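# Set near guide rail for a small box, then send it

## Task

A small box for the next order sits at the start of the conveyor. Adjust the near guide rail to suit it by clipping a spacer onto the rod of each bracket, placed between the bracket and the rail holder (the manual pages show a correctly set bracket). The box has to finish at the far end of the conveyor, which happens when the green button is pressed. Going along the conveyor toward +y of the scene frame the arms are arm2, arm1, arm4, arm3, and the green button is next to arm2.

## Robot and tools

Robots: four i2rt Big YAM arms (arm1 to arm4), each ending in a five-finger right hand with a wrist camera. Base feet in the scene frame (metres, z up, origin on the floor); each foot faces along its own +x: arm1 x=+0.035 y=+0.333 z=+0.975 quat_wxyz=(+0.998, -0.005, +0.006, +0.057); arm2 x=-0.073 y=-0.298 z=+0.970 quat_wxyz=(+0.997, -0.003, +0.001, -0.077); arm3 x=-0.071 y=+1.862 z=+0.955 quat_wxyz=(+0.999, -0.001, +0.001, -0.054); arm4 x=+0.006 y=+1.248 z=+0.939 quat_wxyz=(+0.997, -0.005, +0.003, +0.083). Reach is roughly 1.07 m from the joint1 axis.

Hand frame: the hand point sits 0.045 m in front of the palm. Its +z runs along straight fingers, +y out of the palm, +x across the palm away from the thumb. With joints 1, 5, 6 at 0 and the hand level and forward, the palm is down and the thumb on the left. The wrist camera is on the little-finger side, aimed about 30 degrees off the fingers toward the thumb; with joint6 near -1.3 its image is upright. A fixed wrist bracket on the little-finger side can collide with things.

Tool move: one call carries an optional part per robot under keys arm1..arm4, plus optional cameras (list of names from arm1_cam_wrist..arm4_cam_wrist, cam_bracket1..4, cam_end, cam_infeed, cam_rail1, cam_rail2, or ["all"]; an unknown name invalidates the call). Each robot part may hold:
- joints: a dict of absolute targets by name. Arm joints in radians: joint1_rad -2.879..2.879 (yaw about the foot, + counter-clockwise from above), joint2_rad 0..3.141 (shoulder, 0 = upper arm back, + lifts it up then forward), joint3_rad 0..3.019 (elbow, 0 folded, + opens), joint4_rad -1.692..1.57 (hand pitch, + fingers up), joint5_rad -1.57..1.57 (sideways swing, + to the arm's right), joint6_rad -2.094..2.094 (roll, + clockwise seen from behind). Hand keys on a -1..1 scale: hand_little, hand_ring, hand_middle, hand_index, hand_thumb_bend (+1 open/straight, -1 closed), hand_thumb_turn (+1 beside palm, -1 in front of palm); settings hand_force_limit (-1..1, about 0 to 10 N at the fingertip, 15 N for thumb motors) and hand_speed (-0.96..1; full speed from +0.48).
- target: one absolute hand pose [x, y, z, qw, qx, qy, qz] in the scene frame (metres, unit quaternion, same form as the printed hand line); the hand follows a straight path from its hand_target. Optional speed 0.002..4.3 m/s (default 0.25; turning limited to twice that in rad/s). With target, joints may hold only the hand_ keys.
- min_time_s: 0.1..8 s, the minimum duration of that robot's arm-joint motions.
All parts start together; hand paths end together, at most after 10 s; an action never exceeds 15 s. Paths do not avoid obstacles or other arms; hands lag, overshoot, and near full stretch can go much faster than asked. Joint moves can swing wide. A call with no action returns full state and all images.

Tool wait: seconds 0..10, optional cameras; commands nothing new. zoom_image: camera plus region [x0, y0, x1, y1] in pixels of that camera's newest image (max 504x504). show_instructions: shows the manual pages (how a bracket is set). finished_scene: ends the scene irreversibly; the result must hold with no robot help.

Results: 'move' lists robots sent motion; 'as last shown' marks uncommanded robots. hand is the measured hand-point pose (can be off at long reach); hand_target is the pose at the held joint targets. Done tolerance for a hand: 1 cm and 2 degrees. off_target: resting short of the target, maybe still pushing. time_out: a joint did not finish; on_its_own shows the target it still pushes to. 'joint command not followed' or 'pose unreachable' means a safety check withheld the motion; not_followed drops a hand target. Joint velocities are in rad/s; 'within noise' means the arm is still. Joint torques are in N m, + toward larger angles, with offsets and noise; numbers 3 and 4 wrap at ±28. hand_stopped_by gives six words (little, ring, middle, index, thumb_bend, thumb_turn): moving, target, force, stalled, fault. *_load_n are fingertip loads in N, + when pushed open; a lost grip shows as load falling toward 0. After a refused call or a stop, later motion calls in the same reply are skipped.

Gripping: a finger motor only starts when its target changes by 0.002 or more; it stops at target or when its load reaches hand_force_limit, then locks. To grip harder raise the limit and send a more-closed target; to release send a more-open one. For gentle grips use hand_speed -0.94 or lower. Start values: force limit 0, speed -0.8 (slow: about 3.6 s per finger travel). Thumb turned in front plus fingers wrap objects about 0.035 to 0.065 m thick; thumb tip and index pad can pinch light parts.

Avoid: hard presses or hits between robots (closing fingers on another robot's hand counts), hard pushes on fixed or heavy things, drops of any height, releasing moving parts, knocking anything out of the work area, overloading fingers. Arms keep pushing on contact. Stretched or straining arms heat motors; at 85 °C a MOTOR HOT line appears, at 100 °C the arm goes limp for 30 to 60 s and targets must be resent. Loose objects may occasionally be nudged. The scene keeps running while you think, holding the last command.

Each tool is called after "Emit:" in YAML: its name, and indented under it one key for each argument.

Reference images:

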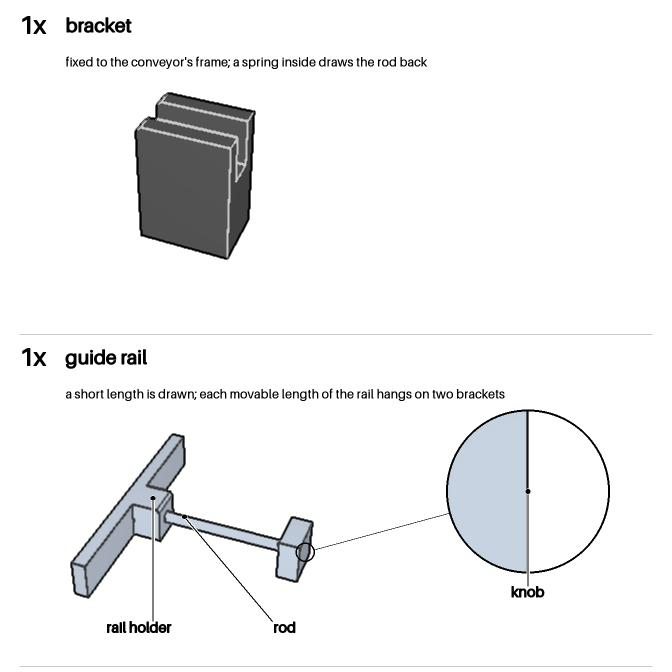

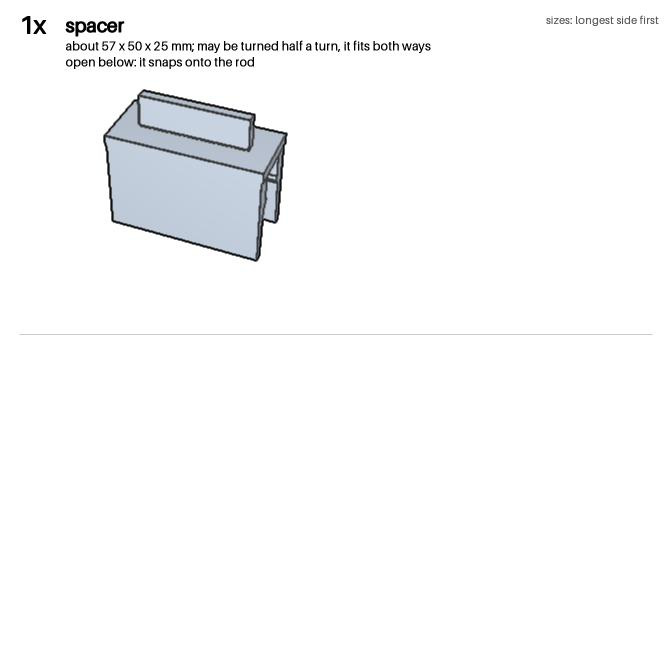

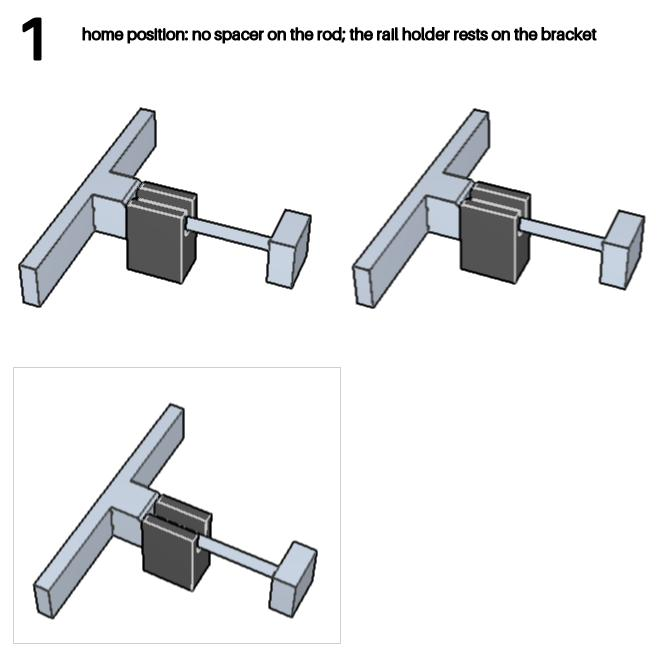

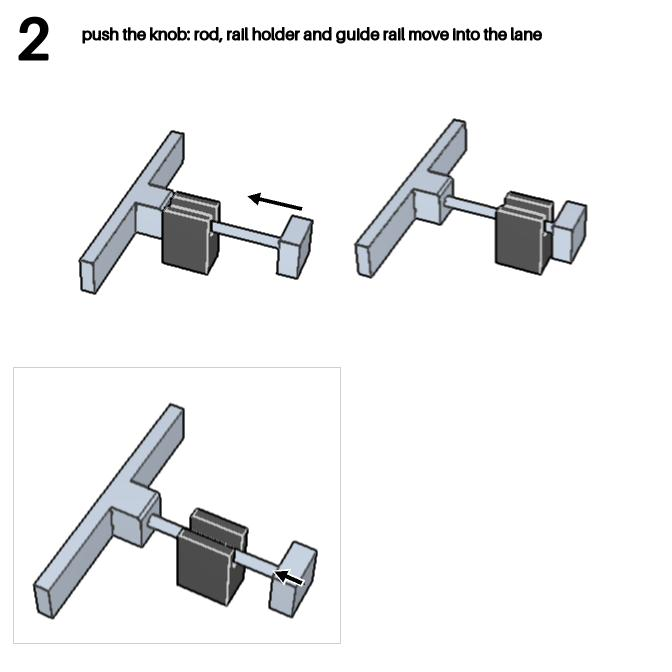

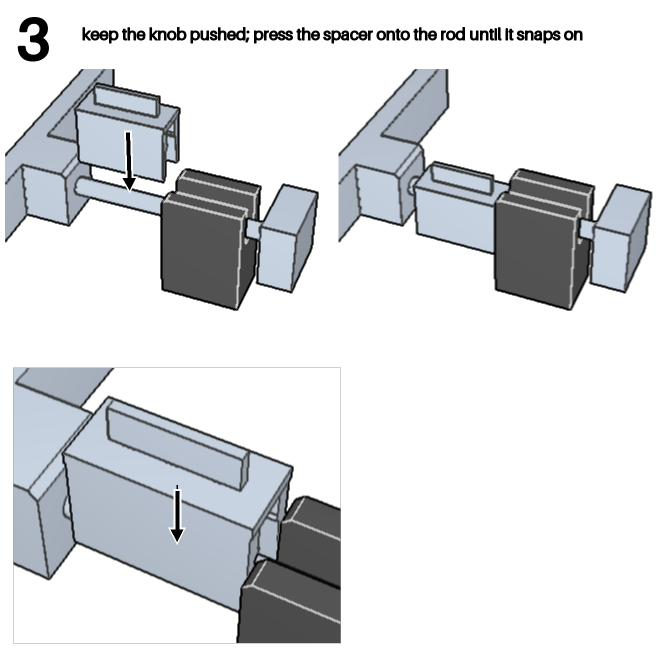

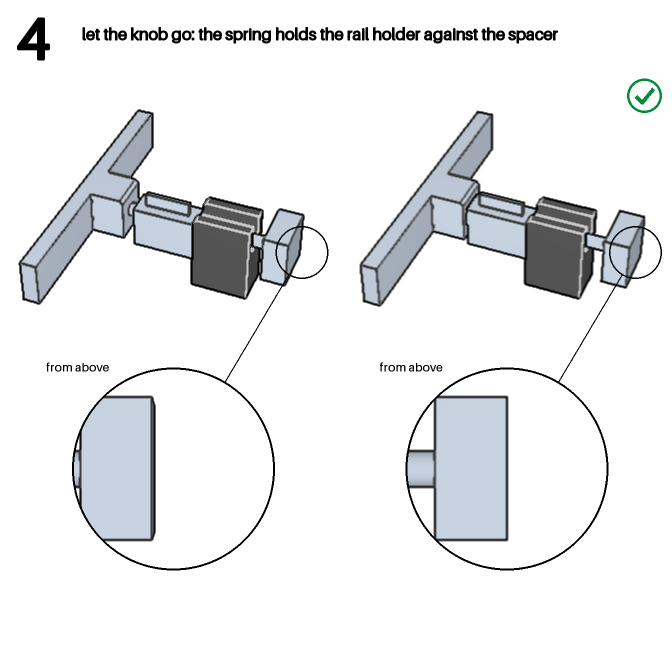

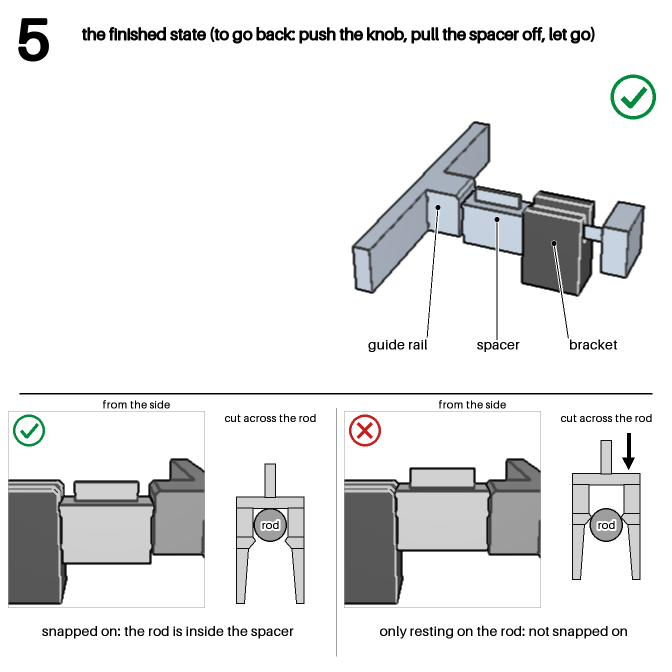

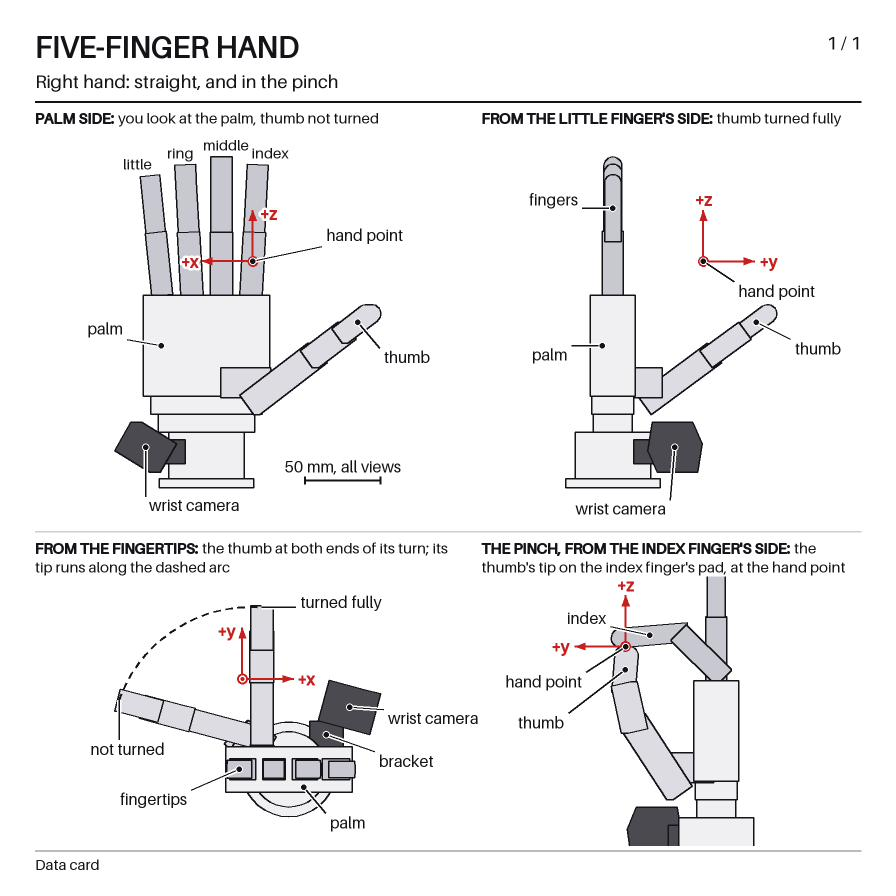

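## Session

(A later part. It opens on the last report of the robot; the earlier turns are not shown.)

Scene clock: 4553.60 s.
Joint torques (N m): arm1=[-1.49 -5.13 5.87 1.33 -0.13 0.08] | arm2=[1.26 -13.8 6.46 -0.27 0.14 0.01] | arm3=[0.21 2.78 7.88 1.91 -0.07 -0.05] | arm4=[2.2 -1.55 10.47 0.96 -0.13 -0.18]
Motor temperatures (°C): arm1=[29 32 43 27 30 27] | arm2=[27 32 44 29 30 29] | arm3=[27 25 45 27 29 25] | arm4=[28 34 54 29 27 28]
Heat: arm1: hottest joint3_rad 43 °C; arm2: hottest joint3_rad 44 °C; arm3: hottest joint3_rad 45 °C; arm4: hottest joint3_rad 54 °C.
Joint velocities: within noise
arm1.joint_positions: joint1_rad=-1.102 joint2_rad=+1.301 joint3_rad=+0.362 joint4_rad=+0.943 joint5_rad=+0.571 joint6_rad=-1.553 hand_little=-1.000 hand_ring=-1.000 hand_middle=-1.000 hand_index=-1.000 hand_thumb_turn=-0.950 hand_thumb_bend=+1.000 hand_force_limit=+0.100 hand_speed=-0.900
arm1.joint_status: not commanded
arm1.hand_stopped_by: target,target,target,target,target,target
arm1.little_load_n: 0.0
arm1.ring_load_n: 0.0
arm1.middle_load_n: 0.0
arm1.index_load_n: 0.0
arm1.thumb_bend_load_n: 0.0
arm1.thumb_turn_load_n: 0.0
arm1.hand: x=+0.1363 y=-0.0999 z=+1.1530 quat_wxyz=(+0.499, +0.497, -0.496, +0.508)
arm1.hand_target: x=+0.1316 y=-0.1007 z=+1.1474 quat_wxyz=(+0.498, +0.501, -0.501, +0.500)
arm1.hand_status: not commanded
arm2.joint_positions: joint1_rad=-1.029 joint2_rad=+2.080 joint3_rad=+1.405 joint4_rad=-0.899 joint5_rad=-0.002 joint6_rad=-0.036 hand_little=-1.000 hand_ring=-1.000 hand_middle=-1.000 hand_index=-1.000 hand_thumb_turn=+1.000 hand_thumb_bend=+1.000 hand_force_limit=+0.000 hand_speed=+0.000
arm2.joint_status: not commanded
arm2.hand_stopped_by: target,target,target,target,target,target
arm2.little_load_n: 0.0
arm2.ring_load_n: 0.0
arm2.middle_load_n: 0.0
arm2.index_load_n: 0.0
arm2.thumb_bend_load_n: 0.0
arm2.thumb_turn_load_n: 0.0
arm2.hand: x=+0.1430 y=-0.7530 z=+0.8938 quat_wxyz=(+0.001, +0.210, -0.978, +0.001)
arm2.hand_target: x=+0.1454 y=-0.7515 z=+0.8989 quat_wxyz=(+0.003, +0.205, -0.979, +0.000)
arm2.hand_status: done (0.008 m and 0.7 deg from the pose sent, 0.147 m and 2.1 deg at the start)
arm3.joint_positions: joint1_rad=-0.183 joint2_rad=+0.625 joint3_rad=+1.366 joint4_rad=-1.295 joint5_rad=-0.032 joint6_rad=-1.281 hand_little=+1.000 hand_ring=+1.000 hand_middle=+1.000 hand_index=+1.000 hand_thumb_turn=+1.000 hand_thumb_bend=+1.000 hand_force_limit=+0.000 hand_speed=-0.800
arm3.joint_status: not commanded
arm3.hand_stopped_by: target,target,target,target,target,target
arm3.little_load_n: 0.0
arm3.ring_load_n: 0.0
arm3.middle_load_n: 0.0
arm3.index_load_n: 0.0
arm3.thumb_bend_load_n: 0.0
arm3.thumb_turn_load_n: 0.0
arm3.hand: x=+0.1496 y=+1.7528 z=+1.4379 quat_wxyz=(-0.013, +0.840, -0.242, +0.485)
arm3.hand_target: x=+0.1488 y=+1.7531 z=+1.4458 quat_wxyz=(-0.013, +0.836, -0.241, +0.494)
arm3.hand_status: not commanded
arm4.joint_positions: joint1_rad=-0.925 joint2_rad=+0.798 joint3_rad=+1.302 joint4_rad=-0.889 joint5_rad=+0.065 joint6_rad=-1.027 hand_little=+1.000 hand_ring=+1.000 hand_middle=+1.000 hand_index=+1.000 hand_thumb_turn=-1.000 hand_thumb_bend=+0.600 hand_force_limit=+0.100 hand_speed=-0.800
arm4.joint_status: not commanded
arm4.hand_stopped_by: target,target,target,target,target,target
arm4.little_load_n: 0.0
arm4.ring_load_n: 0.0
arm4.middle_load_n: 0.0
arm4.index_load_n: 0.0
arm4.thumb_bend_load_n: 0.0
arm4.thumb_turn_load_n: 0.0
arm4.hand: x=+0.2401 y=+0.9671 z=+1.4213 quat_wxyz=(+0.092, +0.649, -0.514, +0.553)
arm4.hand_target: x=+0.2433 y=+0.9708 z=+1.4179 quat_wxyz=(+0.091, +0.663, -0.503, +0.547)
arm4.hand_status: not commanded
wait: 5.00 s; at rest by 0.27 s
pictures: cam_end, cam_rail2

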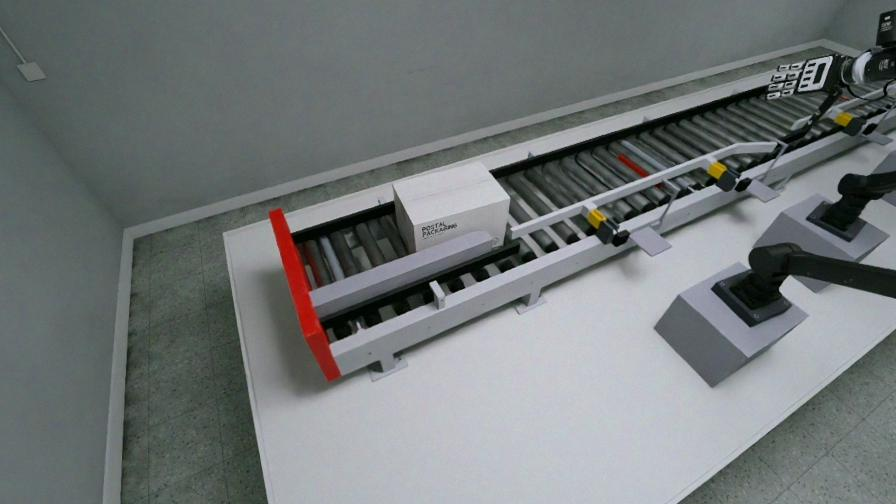

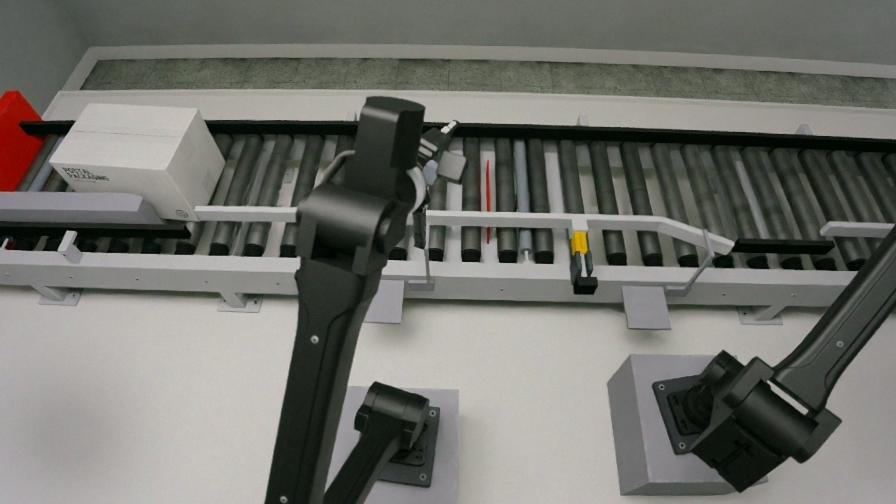

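Emit:
wait:
  seconds: 5
  cameras: ["cam_rail2","cam_end","cam_bracket1","cam_bracket2"]

Scene clock: 4560.67 s.
Joint torques (N m): arm1=[-1.61 -4.6 5.76 1.32 -0.16 0.1] | arm2=[1.32 -13.74 6.43 -0.25 0.14 0] | arm3=[0.26 2.84 7.88 1.91 -0.08 -0.05] | arm4=[2.14 -1.55 10.54 0.95 -0.13 -0.19]
Motor temperatures (°C): arm1=[29 32 43 27 30 27] | arm2=[27 32 43 29 30 29] | arm3=[27 25 45 27 29 25] | arm4=[28 34 54 29 27 28]
Heat: arm1: hottest joint3_rad 43 °C; arm2: hottest joint3_rad 43 °C; arm3: hottest joint3_rad 45 °C; arm4: hottest joint3_rad 54 °C.
Joint velocities: within noise
arm1.joint_positions: joint1_rad=-1.102 joint2_rad=+1.301 joint3_rad=+0.362 joint4_rad=+0.943 joint5_rad=+0.571 joint6_rad=-1.553 hand_little=-1.000 hand_ring=-1.000 hand_middle=-1.000 hand_index=-1.000 hand_thumb_turn=-0.950 hand_thumb_bend=+1.000 hand_force_limit=+0.100 hand_speed=-0.900
arm1.joint_status: not commanded
arm1.hand_stopped_by: target,target,target,target,target,target
arm1.little_load_n: 0.0
arm1.ring_load_n: 0.0
arm1.middle_load_n: 0.0
arm1.index_load_n: 0.0
arm1.thumb_bend_load_n: 0.0
arm1.thumb_turn_load_n: 0.5
arm1.hand: x=+0.1363 y=-0.0999 z=+1.1530 quat_wxyz=(+0.499, +0.497, -0.496, +0.508)
arm1.hand_target: x=+0.1316 y=-0.1007 z=+1.1474 quat_wxyz=(+0.498, +0.501, -0.501, +0.500)
arm1.hand_status: not commanded
arm2.joint_positions: joint1_rad=-1.029 joint2_rad=+2.080 joint3_rad=+1.405 joint4_rad=-0.899 joint5_rad=-0.002 joint6_rad=-0.036 hand_little=-1.000 hand_ring=-1.000 hand_middle=-1.000 hand_index=-1.000 hand_thumb_turn=+1.000 hand_thumb_bend=+1.000 hand_force_limit=+0.000 hand_speed=+0.000
arm2.joint_status: not commanded
arm2.hand_stopped_by: target,target,target,target,target,target
arm2.little_load_n: 0.0
arm2.ring_load_n: 0.0
arm2.middle_load_n: 0.0
arm2.index_load_n: 0.0
arm2.thumb_bend_load_n: 0.0
arm2.thumb_turn_load_n: 0.0
arm2.hand: x=+0.1430 y=-0.7530 z=+0.8938 quat_wxyz=(+0.001, +0.210, -0.978, +0.001)
arm2.hand_target: x=+0.1454 y=-0.7515 z=+0.8989 quat_wxyz=(+0.003, +0.205, -0.979, +0.000)
arm2.hand_status: done (0.008 m and 0.7 deg from the pose sent, 0.147 m and 2.1 deg at the start)
arm3.joint_positions: joint1_rad=-0.183 joint2_rad=+0.625 joint3_rad=+1.366 joint4_rad=-1.295 joint5_rad=-0.032 joint6_rad=-1.281 hand_little=+1.000 hand_ring=+1.000 hand_middle=+1.000 hand_index=+1.000 hand_thumb_turn=+1.000 hand_thumb_bend=+1.000 hand_force_limit=+0.000 hand_speed=-0.800
arm3.joint_status: not commanded
arm3.hand_stopped_by: target,target,target,target,target,target
arm3.little_load_n: 0.0
arm3.ring_load_n: 0.0
arm3.middle_load_n: 0.0
arm3.index_load_n: 0.0
arm3.thumb_bend_load_n: 0.0
arm3.thumb_turn_load_n: 0.0
arm3.hand: x=+0.1496 y=+1.7528 z=+1.4379 quat_wxyz=(-0.013, +0.840, -0.242, +0.485)
arm3.hand_target: x=+0.1488 y=+1.7531 z=+1.4458 quat_wxyz=(-0.013, +0.836, -0.241, +0.494)
arm3.hand_status: not commanded
arm4.joint_positions: joint1_rad=-0.925 joint2_rad=+0.798 joint3_rad=+1.302 joint4_rad=-0.889 joint5_rad=+0.065 joint6_rad=-1.027 hand_little=+1.000 hand_ring=+1.000 hand_middle=+1.000 hand_index=+1.000 hand_thumb_turn=-1.000 hand_thumb_bend=+0.600 hand_force_limit=+0.100 hand_speed=-0.800
arm4.joint_status: not commanded
arm4.hand_stopped_by: target,target,target,target,target,target
arm4.little_load_n: 0.0
arm4.ring_load_n: 0.0
arm4.middle_load_n: 0.0
arm4.index_load_n: 0.0
arm4.thumb_bend_load_n: 0.0
arm4.thumb_turn_load_n: 0.0
arm4.hand: x=+0.2401 y=+0.9671 z=+1.4213 quat_wxyz=(+0.092, +0.649, -0.514, +0.553)
arm4.hand_target: x=+0.2433 y=+0.9708 z=+1.4179 quat_wxyz=(+0.091, +0.663, -0.503, +0.547)
arm4.hand_status: not commanded
wait: 5.00 s; at rest from the start
pictures: cam_bracket1, cam_bracket2, cam_end, cam_rail2

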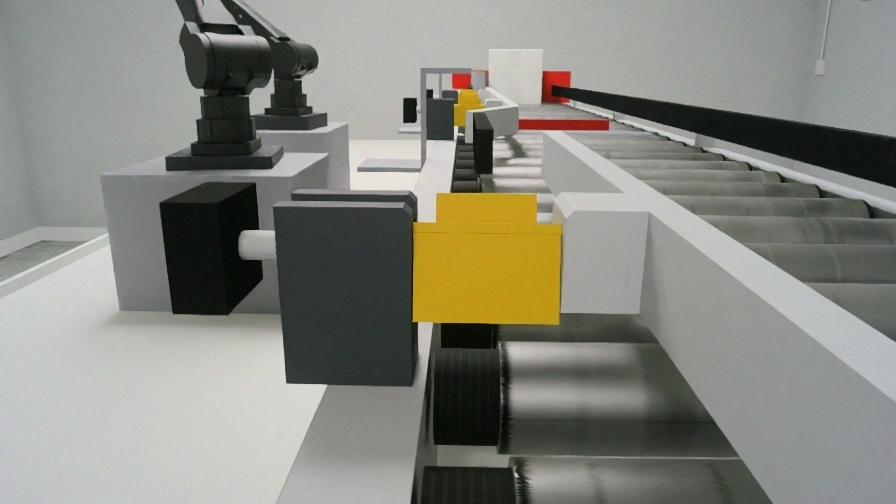

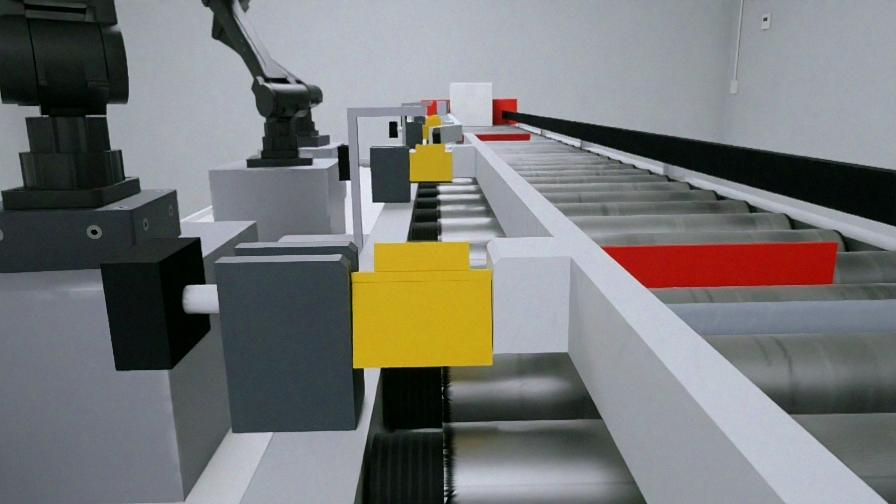

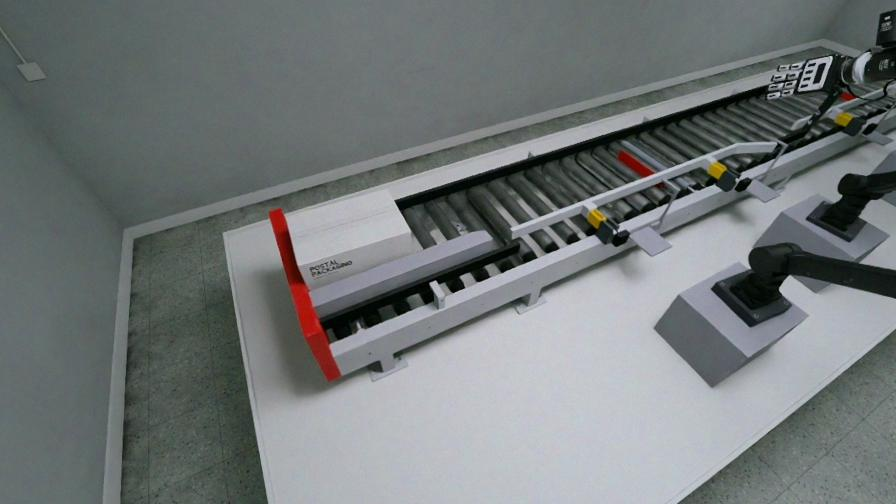

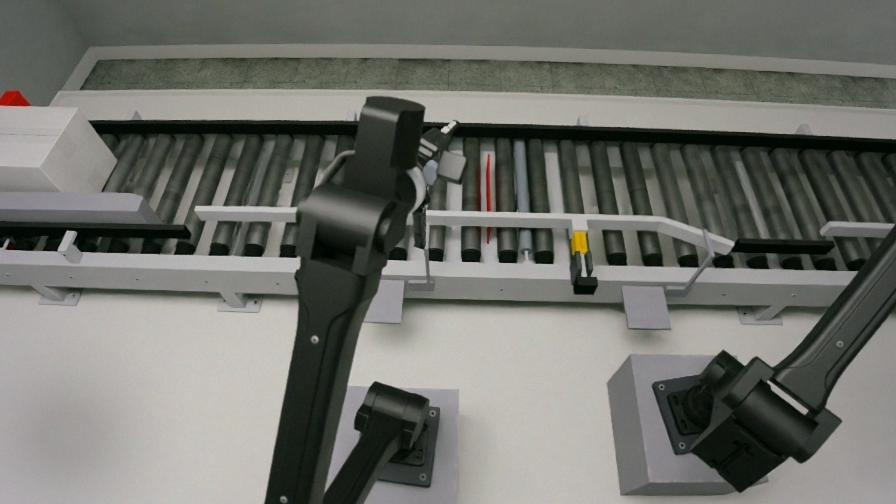

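Emit:
wait:
  seconds: 2
  cameras: ["cam_end"]

Emit:
zoom_image:
  camera: "cam_end"
  region: [220, 160, 540, 400]

Scene clock: 4569.37 s.
Joint torques (N m): arm1=[-0.91 -4.48 5.86 1.35 -0.11 0.11] | arm2=[1.26 -13.74 6.45 -0.28 0.14 0.01] | arm3=[0.21 2.84 7.88 1.91 -0.08 -0.05] | arm4=[2.2 -1.55 10.51 0.96 -0.13 -0.19]
Motor temperatures (°C): arm1=[29 32 43 27 30 27] | arm2=[27 32 43 29 30 29] | arm3=[27 25 45 27 29 25] | arm4=[28 34 54 29 27 28]
Heat: arm1: hottest joint3_rad 43 °C; arm2: hottest joint3_rad 43 °C; arm3: hottest joint3_rad 45 °C; arm4: hottest joint3_rad 54 °C.
Joint velocities: within noise
arm1.joint_positions: joint1_rad=-1.102 joint2_rad=+1.301 joint3_rad=+0.362 joint4_rad=+0.943 joint5_rad=+0.571 joint6_rad=-1.553 hand_little=-1.000 hand_ring=-1.000 hand_middle=-1.000 hand_index=-1.000 hand_thumb_turn=-0.950 hand_thumb_bend=+1.000 hand_force_limit=+0.100 hand_speed=-0.900
arm1.joint_status: not commanded
arm1.hand_stopped_by: target,target,target,target,target,target
arm1.little_load_n: 0.0
arm1.ring_load_n: 0.0
arm1.middle_load_n: 0.0
arm1.index_load_n: 0.0
arm1.thumb_bend_load_n: 0.0
arm1.thumb_turn_load_n: 0.0
arm1.hand: x=+0.1363 y=-0.0999 z=+1.1530 quat_wxyz=(+0.499, +0.497, -0.496, +0.508)
arm1.hand_target: x=+0.1316 y=-0.1007 z=+1.1474 quat_wxyz=(+0.498, +0.501, -0.501, +0.500)
arm1.hand_status: not commanded
arm2.joint_positions: joint1_rad=-1.029 joint2_rad=+2.080 joint3_rad=+1.405 joint4_rad=-0.899 joint5_rad=-0.002 joint6_rad=-0.036 hand_little=-1.000 hand_ring=-1.000 hand_middle=-1.000 hand_index=-1.000 hand_thumb_turn=+1.000 hand_thumb_bend=+1.000 hand_force_limit=+0.000 hand_speed=+0.000
arm2.joint_status: not commanded
arm2.hand_stopped_by: target,target,target,target,target,target
arm2.little_load_n: 0.0
arm2.ring_load_n: 0.0
arm2.middle_load_n: 0.0
arm2.index_load_n: 0.0
arm2.thumb_bend_load_n: 0.0
arm2.thumb_turn_load_n: 0.0
arm2.hand: x=+0.1430 y=-0.7530 z=+0.8938 quat_wxyz=(+0.001, +0.210, -0.978, +0.001)
arm2.hand_target: x=+0.1454 y=-0.7515 z=+0.8989 quat_wxyz=(+0.003, +0.205, -0.979, +0.000)
arm2.hand_status: done (0.008 m and 0.7 deg from the pose sent, 0.147 m and 2.1 deg at the start)
arm3.joint_positions: joint1_rad=-0.183 joint2_rad=+0.625 joint3_rad=+1.366 joint4_rad=-1.295 joint5_rad=-0.032 joint6_rad=-1.281 hand_little=+1.000 hand_ring=+1.000 hand_middle=+1.000 hand_index=+1.000 hand_thumb_turn=+1.000 hand_thumb_bend=+1.000 hand_force_limit=+0.000 hand_speed=-0.800
arm3.joint_status: not commanded
arm3.hand_stopped_by: target,target,target,target,target,target
arm3.little_load_n: 0.0
arm3.ring_load_n: -0.5
arm3.middle_load_n: 0.0
arm3.index_load_n: 0.0
arm3.thumb_bend_load_n: 0.0
arm3.thumb_turn_load_n: 0.0
arm3.hand: x=+0.1496 y=+1.7528 z=+1.4379 quat_wxyz=(-0.013, +0.840, -0.242, +0.485)
arm3.hand_target: x=+0.1488 y=+1.7531 z=+1.4458 quat_wxyz=(-0.013, +0.836, -0.241, +0.494)
arm3.hand_status: not commanded
arm4.joint_positions: joint1_rad=-0.925 joint2_rad=+0.798 joint3_rad=+1.302 joint4_rad=-0.889 joint5_rad=+0.065 joint6_rad=-1.027 hand_little=+1.000 hand_ring=+1.000 hand_middle=+1.000 hand_index=+1.000 hand_thumb_turn=-1.000 hand_thumb_bend=+0.600 hand_force_limit=+0.100 hand_speed=-0.800
arm4.joint_status: not commanded
arm4.hand_stopped_by: target,target,target,target,target,target
arm4.little_load_n: 0.0
arm4.ring_load_n: 0.0
arm4.middle_load_n: 0.0
arm4.index_load_n: 0.0
arm4.thumb_bend_load_n: 0.0
arm4.thumb_turn_load_n: 0.0
arm4.hand: x=+0.2401 y=+0.9671 z=+1.4213 quat_wxyz=(+0.092, +0.649, -0.514, +0.553)
arm4.hand_target: x=+0.2433 y=+0.9708 z=+1.4179 quat_wxyz=(+0.091, +0.663, -0.503, +0.547)
arm4.hand_status: not commanded
wait: 2.00 s; at rest from the start

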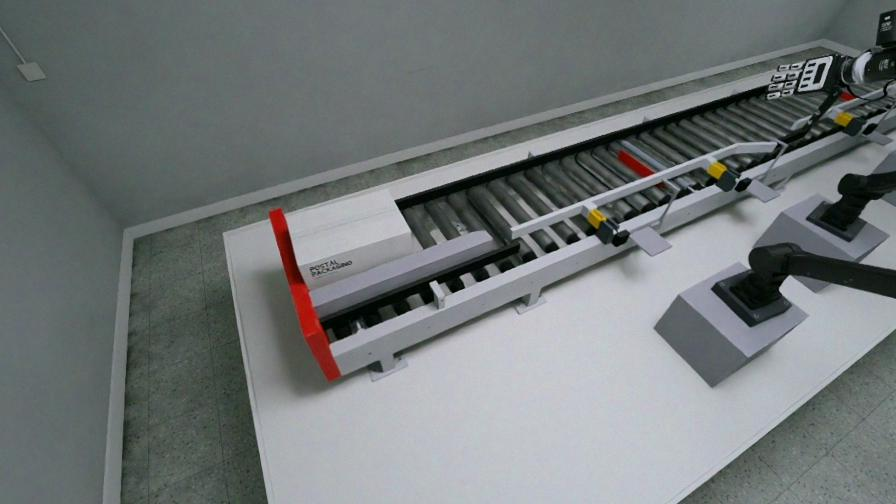

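Scaled by 1.575.

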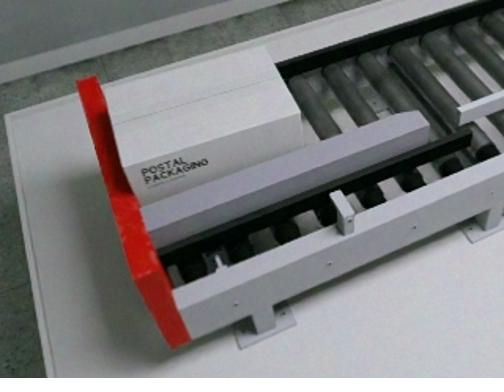

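The box is at rest against the end stop, and all spacers are on and clamped.

Emit:
finished_scene:
  scene: 1

The scene is finished: the task was done.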